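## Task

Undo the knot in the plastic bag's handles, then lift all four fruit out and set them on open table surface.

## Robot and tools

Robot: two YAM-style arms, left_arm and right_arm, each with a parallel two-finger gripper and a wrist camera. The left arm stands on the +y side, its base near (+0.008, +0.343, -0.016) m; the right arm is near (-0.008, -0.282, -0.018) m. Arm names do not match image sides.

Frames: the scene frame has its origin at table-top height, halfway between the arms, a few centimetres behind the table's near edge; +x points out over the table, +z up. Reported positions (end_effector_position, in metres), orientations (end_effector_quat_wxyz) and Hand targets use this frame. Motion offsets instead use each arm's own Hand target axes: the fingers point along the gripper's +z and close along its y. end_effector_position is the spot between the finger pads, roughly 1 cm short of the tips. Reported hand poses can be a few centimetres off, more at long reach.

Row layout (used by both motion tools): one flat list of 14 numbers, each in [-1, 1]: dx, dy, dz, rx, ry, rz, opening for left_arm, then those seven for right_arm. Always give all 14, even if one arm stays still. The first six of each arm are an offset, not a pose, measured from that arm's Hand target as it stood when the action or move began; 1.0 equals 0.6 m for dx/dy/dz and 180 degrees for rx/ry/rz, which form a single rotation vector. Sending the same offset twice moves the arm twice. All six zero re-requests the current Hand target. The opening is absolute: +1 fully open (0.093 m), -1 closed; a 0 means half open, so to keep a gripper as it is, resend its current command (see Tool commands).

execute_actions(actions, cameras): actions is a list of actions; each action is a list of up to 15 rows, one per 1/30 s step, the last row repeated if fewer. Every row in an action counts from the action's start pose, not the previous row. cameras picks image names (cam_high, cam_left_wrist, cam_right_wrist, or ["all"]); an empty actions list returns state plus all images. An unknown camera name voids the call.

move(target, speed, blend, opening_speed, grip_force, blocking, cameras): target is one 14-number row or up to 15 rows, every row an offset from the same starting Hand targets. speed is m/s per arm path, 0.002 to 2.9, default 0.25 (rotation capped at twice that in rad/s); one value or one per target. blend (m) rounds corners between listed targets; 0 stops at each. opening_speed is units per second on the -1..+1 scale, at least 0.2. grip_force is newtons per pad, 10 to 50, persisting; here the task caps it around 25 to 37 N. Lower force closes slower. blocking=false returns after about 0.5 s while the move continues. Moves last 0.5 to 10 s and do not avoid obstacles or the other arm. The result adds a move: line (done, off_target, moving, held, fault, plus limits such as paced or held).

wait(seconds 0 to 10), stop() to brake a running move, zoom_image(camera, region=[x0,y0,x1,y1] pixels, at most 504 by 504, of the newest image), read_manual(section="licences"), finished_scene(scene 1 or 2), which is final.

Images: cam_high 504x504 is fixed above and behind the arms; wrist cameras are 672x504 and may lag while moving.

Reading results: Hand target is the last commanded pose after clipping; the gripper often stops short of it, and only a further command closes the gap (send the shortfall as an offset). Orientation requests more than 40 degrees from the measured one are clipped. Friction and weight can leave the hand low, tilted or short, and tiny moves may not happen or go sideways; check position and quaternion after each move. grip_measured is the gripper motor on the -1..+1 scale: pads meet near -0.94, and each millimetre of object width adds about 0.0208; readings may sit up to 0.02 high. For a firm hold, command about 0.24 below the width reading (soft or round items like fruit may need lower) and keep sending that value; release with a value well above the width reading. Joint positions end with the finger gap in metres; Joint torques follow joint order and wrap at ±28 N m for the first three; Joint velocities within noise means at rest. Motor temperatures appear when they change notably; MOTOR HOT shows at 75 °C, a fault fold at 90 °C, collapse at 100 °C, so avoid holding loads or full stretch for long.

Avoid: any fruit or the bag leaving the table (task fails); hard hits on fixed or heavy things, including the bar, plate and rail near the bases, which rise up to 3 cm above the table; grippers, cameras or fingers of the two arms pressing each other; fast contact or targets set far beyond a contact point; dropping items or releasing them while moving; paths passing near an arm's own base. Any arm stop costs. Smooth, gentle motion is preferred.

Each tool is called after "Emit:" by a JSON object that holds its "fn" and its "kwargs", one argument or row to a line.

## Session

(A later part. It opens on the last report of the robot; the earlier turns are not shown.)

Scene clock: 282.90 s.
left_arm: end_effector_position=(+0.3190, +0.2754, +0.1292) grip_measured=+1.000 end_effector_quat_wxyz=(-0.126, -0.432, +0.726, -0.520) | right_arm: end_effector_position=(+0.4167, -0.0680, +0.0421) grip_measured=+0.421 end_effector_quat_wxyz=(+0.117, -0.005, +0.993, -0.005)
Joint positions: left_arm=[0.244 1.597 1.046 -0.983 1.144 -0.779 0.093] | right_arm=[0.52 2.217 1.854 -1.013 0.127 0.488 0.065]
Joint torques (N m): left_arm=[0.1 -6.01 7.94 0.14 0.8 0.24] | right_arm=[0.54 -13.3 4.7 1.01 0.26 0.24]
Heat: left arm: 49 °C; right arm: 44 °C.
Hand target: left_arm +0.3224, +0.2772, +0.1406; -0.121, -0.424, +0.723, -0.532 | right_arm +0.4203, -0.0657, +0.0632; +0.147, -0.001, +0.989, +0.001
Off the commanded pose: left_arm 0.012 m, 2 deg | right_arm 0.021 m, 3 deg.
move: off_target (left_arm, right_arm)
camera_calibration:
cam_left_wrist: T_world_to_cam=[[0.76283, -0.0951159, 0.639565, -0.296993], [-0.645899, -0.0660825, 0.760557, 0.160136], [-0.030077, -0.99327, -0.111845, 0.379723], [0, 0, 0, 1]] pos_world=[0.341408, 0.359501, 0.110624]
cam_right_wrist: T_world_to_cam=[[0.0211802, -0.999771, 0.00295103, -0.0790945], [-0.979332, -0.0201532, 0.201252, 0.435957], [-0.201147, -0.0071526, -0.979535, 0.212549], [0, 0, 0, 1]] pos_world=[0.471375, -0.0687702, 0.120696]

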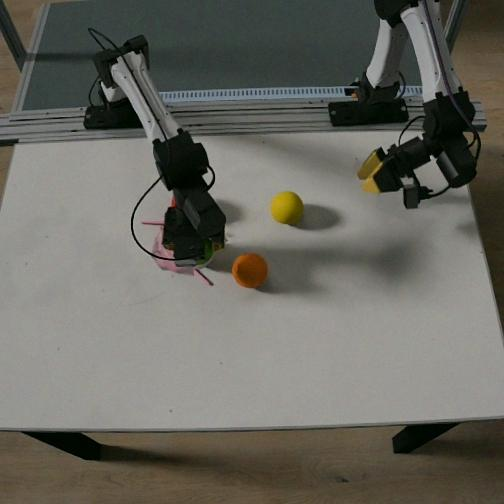

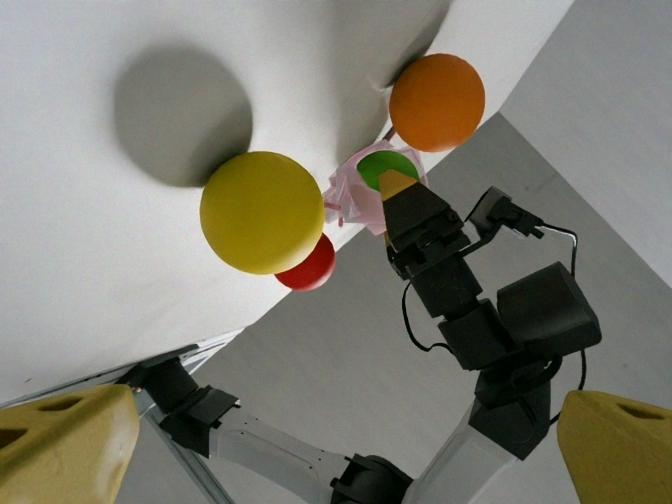

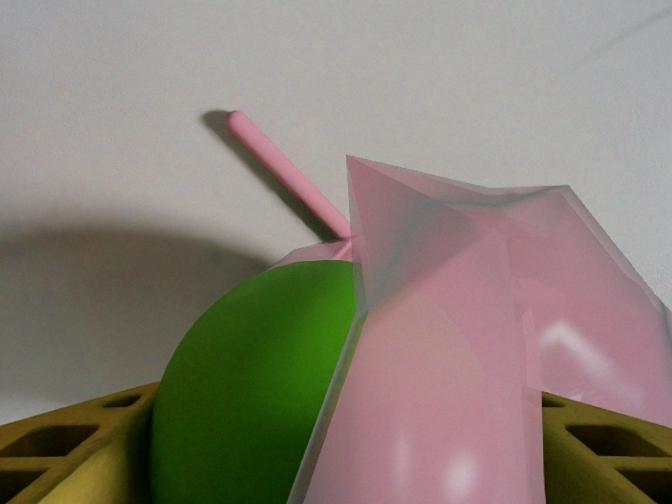

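Emit:
{"fn": "move", "kwargs": {
  "target": [
    [0,0,0,0,0,0,1,0,0,0,0,0,0,1],
    [0,0,0,0,0,0,1,-0.056,0,-0.21,0,0,0,1]
  ],
  "speed": 0.15,
  "opening_speed": 0.4,
  "cameras": ["all"]
}}

Scene clock: 287.87 s.
left_arm: end_effector_position=(+0.3190, +0.2754, +0.1292) grip_measured=+1.000 end_effector_quat_wxyz=(-0.126, -0.432, +0.726, -0.520) | right_arm: end_effector_position=(+0.4190, -0.0661, +0.1969) grip_measured=+1.000 end_effector_quat_wxyz=(+0.167, -0.003, +0.986, +0.020)
Joint positions: left_arm=[0.244 1.597 1.046 -0.983 1.144 -0.779 0.093] | right_arm=[0.525 2.255 2.526 -1.534 0.132 0.489 0.093]
Joint torques (N m): left_arm=[0.13 -6 7.88 0.12 0.83 0.22] | right_arm=[0.57 -8.09 5.64 0.82 0.23 0.25]
Heat: left arm: 49 °C; right arm: 45 °C.
Hand target: left_arm +0.3224, +0.2772, +0.1406; -0.121, -0.424, +0.723, -0.532 | right_arm +0.4159, -0.0658, +0.1935; +0.147, -0.001, +0.989, +0.001
Off the commanded pose: left_arm 0.012 m, 2 deg | right_arm 0.005 m, 3 deg.
joint sent to its limit (right arm) — joint 4 (wrist pitch), lower limit. The joint targets are off in position, not in orientation.
move: off_target (left_arm, right_arm)
camera_calibration:
cam_left_wrist: T_world_to_cam=[[0.76283, -0.0951159, 0.639565, -0.296993], [-0.645899, -0.0660825, 0.760557, 0.160136], [-0.030077, -0.99327, -0.111845, 0.379723], [0, 0, 0, 1]] pos_world=[0.341408, 0.359501, 0.110624]
cam_right_wrist: T_world_to_cam=[[0.0254454, -0.998619, -0.0459537, -0.0697664], [-0.994449, -0.0299805, 0.100862, 0.432409], [-0.1021, 0.0431321, -0.993839, 0.329276], [0, 0, 0, 1]] pos_world=[0.465403, -0.0709086, 0.280428]

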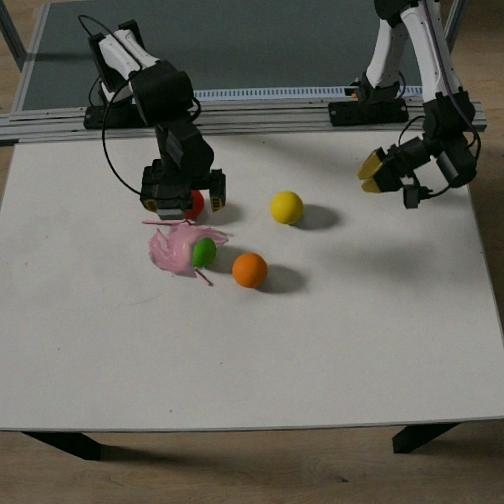

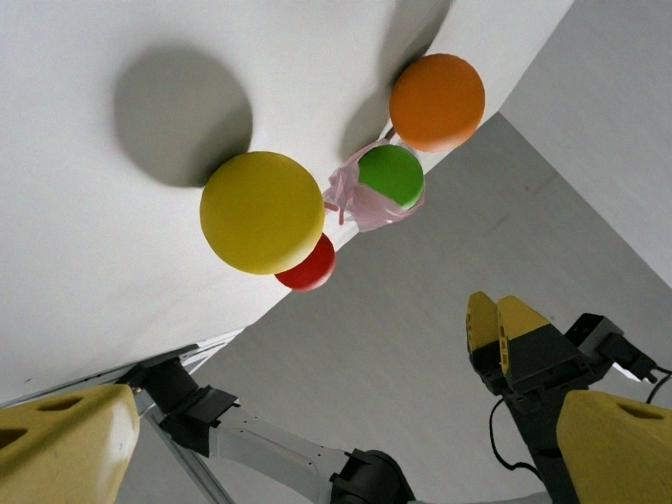

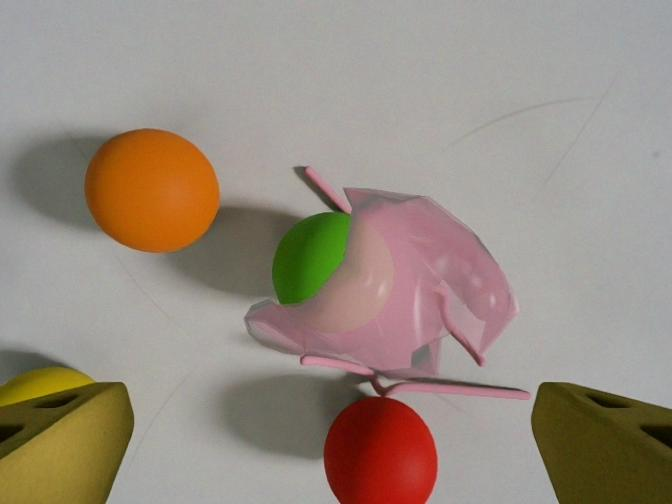

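Emit:
{"fn": "move", "kwargs": {
  "target": [
    [0,0,0,0,0,0,1,0.01,0.027,0.1,-0.081,0,-0.266,1],
    [0,0,0,0,0,0,1,0.041,0.027,0.228,-0.081,0,-0.266,1],
    [0,0,0,0,0,0,1,0.041,0.027,0.228,-0.081,0,-0.266,0.1],
    [0,0,0,0,0,0,1,-0.02,0.027,0.03,-0.081,0,-0.266,0.1]
  ],
  "speed": 0.15,
  "opening_speed": 1,
  "cameras": ["all"]
}}

Scene clock: 296.20 s.
left_arm: end_effector_position=(+0.3190, +0.2754, +0.1292) grip_measured=+1.000 end_effector_quat_wxyz=(-0.126, -0.432, +0.726, -0.520) | right_arm: end_effector_position=(+0.4353, -0.0520, +0.1817) grip_measured=+0.182 end_effector_quat_wxyz=(+0.160, -0.413, +0.895, +0.055)
Joint positions: left_arm=[0.244 1.597 1.046 -0.983 1.144 -0.779 0.093] | right_arm=[0.456 2.358 2.641 -1.536 -0.099 -0.401 0.054]
Joint torques (N m): left_arm=[0.09 -5.97 7.91 0.14 0.81 0.2] | right_arm=[-0.27 -8.59 6.46 0.82 -0.35 0.07]
Motor temperatures (°C): left_arm=[24 34 49 30 26 25 29] | right_arm=[25 47 38 34 26 24 26]
Heat: left arm: 49 °C; right arm: 47 °C.
Hand target: left_arm +0.3224, +0.2772, +0.1406; -0.121, -0.424, +0.723, -0.532 | right_arm +0.4326, -0.0496, +0.1798; +0.133, -0.419, +0.896, +0.063
Off the commanded pose: left_arm 0.012 m, 2 deg | right_arm 0.004 m, 3 deg.
joint sent to its limit (right arm) — joint 4 (wrist pitch), lower limit. The joint targets are off in position, not in orientation.
move: off_target (left_arm, right_arm)
camera_calibration:
cam_left_wrist: T_world_to_cam=[[0.76283, -0.0951159, 0.639565, -0.296993], [-0.645899, -0.0660825, 0.760557, 0.160136], [-0.030077, -0.99327, -0.111845, 0.379723], [0, 0, 0, 1]] pos_world=[0.341408, 0.359501, 0.110624]
cam_right_wrist: T_world_to_cam=[[0.764702, -0.643835, 0.0265909, -0.373285], [-0.642901, -0.759494, 0.0992378, 0.259983], [-0.0436971, -0.0929827, -0.994708, 0.282944], [0, 0, 0, 1]] pos_world=[0.464959, -0.0165692, 0.265572]

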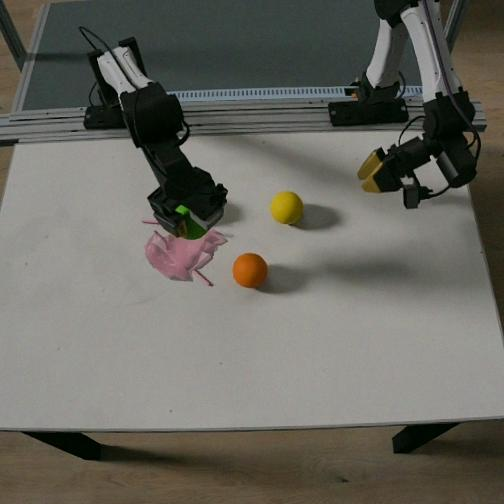

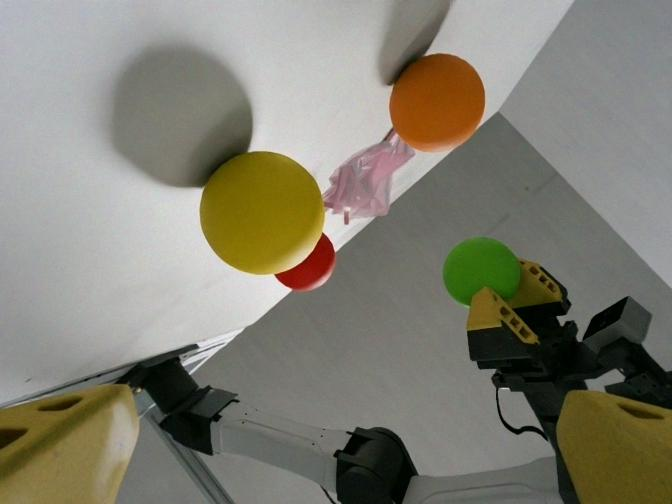

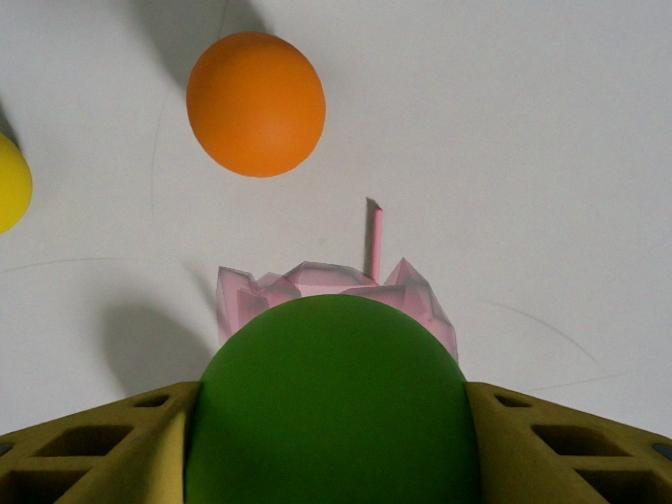

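Emit:
{"fn": "move", "kwargs": {
  "target": [
    [0,0,0,0,0,0,1,0.353,-0.13,-0.107,0,0,0,0.1],
    [0,0,0,0,0,0,1,0.416,-0.13,0.095,0,0,0,0.1],
    [0,0,0,0,0,0,1,0.416,-0.13,0.1,0,0,0,0.9],
    [0,0,0,0,0,0,1,0.35,-0.13,-0.1,0,0,0,0.9]
  ],
  "speed": 0.15,
  "opening_speed": 0.4,
  "cameras": ["all"]
}}

Scene clock: 304.90 s.
left_arm: end_effector_position=(+0.3190, +0.2754, +0.1292) grip_measured=+1.000 end_effector_quat_wxyz=(-0.126, -0.432, +0.726, -0.520) | right_arm: end_effector_position=(+0.3538, -0.2745, +0.1650) grip_measured=+0.897 end_effector_quat_wxyz=(+0.124, -0.413, +0.900, +0.057)
Joint positions: left_arm=[0.244 1.597 1.046 -0.983 1.144 -0.779 0.093] | right_arm=[-0.064 1.78 1.721 -1.35 -0.211 -0.917 0.088]
Joint torques (N m): left_arm=[0.03 -5.87 7.77 0.13 0.77 0.24] | right_arm=[0.81 -7.17 6.72 0.51 -0.43 0.15]
Heat: left arm: 49 °C; right arm: 47 °C.
Hand target: left_arm +0.3224, +0.2772, +0.1406; -0.121, -0.424, +0.723, -0.532 | right_arm +0.3525, -0.2671, +0.1758; +0.133, -0.419, +0.896, +0.063
Off the commanded pose: left_arm 0.012 m, 2 deg | right_arm 0.013 m, 2 deg.
move: off_target (left_arm, right_arm)
camera_calibration:
cam_left_wrist: T_world_to_cam=[[0.76283, -0.0951159, 0.639565, -0.296993], [-0.645899, -0.0660825, 0.760557, 0.160136], [-0.030077, -0.99327, -0.111845, 0.379723], [0, 0, 0, 1]] pos_world=[0.341408, 0.359501, 0.110624]
cam_right_wrist: T_world_to_cam=[[0.766649, -0.642016, -0.0080958, -0.448309], [-0.632414, -0.757241, 0.163213, 0.0265898], [-0.110916, -0.120007, -0.986558, 0.25701], [0, 0, 0, 1]] pos_world=[0.389017, -0.236843, 0.245586]

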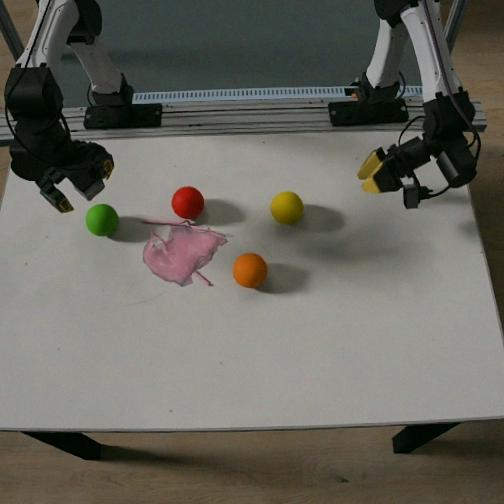

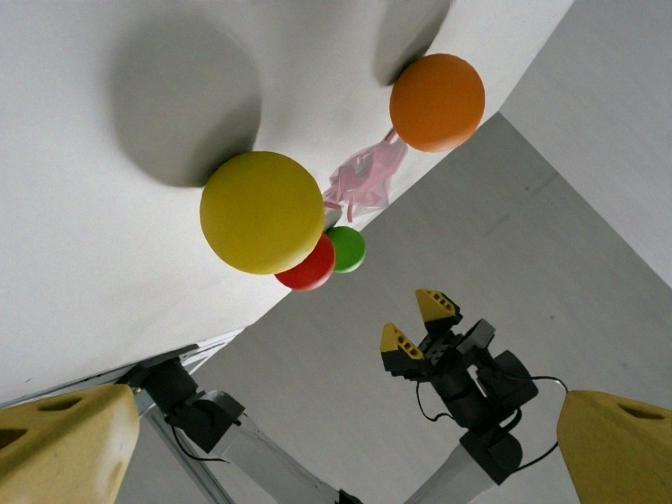

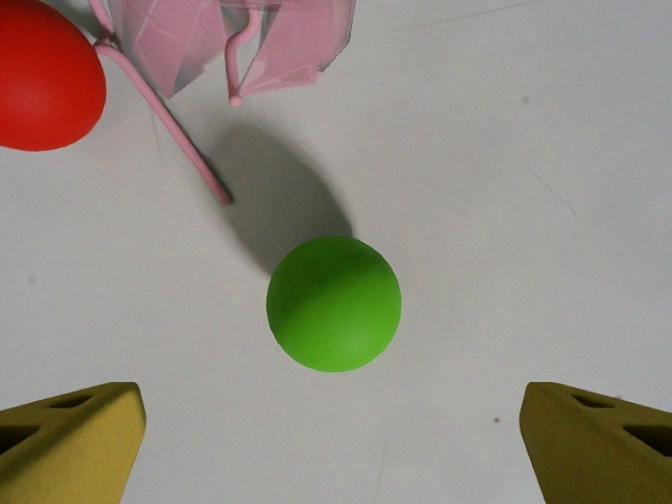

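Emit:
{"fn": "move", "kwargs": {
  "target": [
    [0,0,0,0,0,0,1,-0.171,0.257,0.052,0.081,0,0.266,1],
    [0,0,0,0,0,0,1,-0.111,0.257,0.251,0.081,0,0.266,1],
    [0,0,0,0,0,0,1,-0.111,0.257,0.251,0.081,0,0.266,0.2],
    [0,0,0,0,0,0,1,-0.059,0.346,0.166,0.081,0,0.266,0.2],
    [0,0,0,0,0,0,1,-0.04,0.346,0.23,0.081,0,0.266,0.2]
  ],
  "speed": 0.2,
  "opening_speed": 1
}}

Emit:
{"fn": "move", "kwargs": {
  "target": [
    [0,0,0,0,0,0,1,0,0,0.008,0,0,0,0.9],
    [0,0,0,0,0,0,1,-0.05,0,-0.2,0,0,0,0.9]
  ],
  "speed": 0.15,
  "opening_speed": 0.4,
  "cameras": ["all"]
}}

Scene clock: 313.43 s.
left_arm: end_effector_position=(+0.3190, +0.2754, +0.1292) grip_measured=+1.000 end_effector_quat_wxyz=(-0.126, -0.432, +0.726, -0.520) | right_arm: end_effector_position=(+0.2312, -0.0874, +0.0535) grip_measured=+0.207 end_effector_quat_wxyz=(+0.141, -0.004, +0.990, +0.002)
Joint positions: left_arm=[0.244 1.597 1.046 -0.983 1.144 -0.779 0.093] | right_arm=[0.799 1.57 1.032 -0.837 0.199 0.762 0.055]
Joint torques (N m): left_arm=[0.14 -6.04 7.98 0.14 0.79 0.21] | right_arm=[0.23 -4.12 4.79 1.08 0.26 0.27]
Heat: left arm: 49 °C; right arm: 46 °C.
Hand target: left_arm +0.3224, +0.2772, +0.1406; -0.121, -0.424, +0.723, -0.532 | right_arm +0.2335, -0.0854, +0.0512; +0.147, -0.001, +0.989, +0.001
Off the commanded pose: left_arm 0.012 m, 2 deg | right_arm 0.004 m, 1 deg.
move: off_target (left_arm)

Scene clock: 317.53 s.
left_arm: end_effector_position=(+0.3190, +0.2754, +0.1292) grip_measured=+1.000 end_effector_quat_wxyz=(-0.126, -0.432, +0.726, -0.520) | right_arm: end_effector_position=(+0.2289, -0.0850, +0.1629) grip_measured=+0.897 end_effector_quat_wxyz=(+0.135, -0.003, +0.991, -0.003)
Joint positions: left_arm=[0.244 1.597 1.046 -0.983 1.144 -0.779 0.093] | right_arm=[0.812 1.554 1.458 -1.295 0.2 0.778 0.088]
Joint torques (N m): left_arm=[0.01 -5.86 7.88 0.15 0.8 0.22] | right_arm=[0.73 -5.97 7.05 0.54 0.24 0.22]
Heat: left arm: 49 °C; right arm: 45 °C.
Hand target: left_arm +0.3224, +0.2772, +0.1406; -0.121, -0.424, +0.723, -0.532 | right_arm +0.2274, -0.0856, +0.1747; +0.147, +0.000, +0.989, +0.001
Off the commanded pose: left_arm 0.012 m, 2 deg | right_arm 0.012 m, 1 deg.
move: off_target (left_arm, right_arm)
camera_calibration:
cam_left_wrist: T_world_to_cam=[[0.76283, -0.0951159, 0.639565, -0.296993], [-0.645899, -0.0660825, 0.760557, 0.160136], [-0.030077, -0.99327, -0.111845, 0.379723], [0, 0, 0, 1]] pos_world=[0.341408, 0.359501, 0.110624]
cam_right_wrist: T_world_to_cam=[[0.0181161, -0.999834, -0.0017639, -0.0910141], [-0.986125, -0.0181588, 0.16501, 0.2349], [-0.165014, -0.00124991, -0.98629, 0.286345], [0, 0, 0, 1]] pos_world=[0.28054, -0.0863756, 0.243498]

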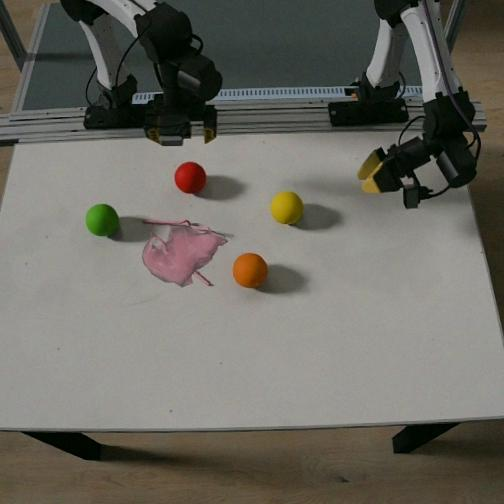

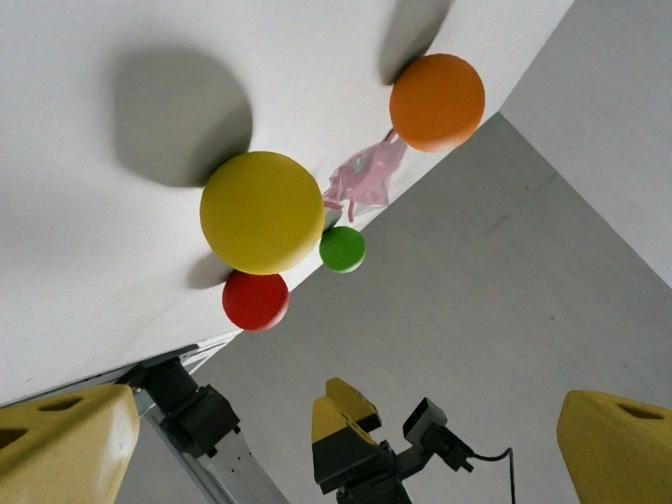

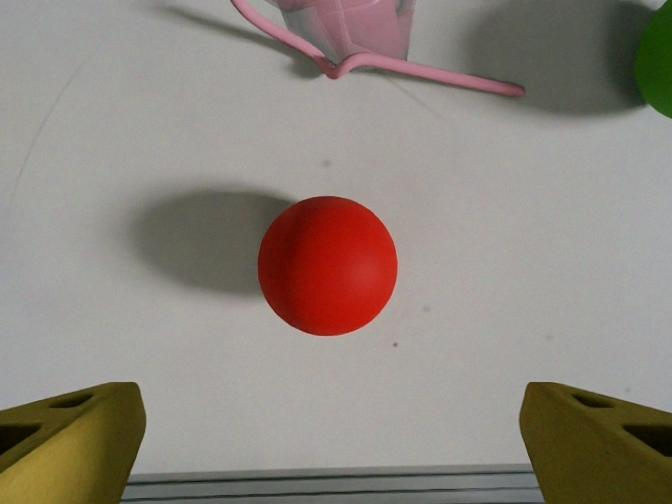

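Emit:
{"fn": "finished_scene", "kwargs": {
  "scene": 2
}}

The scene is finished: the task was done.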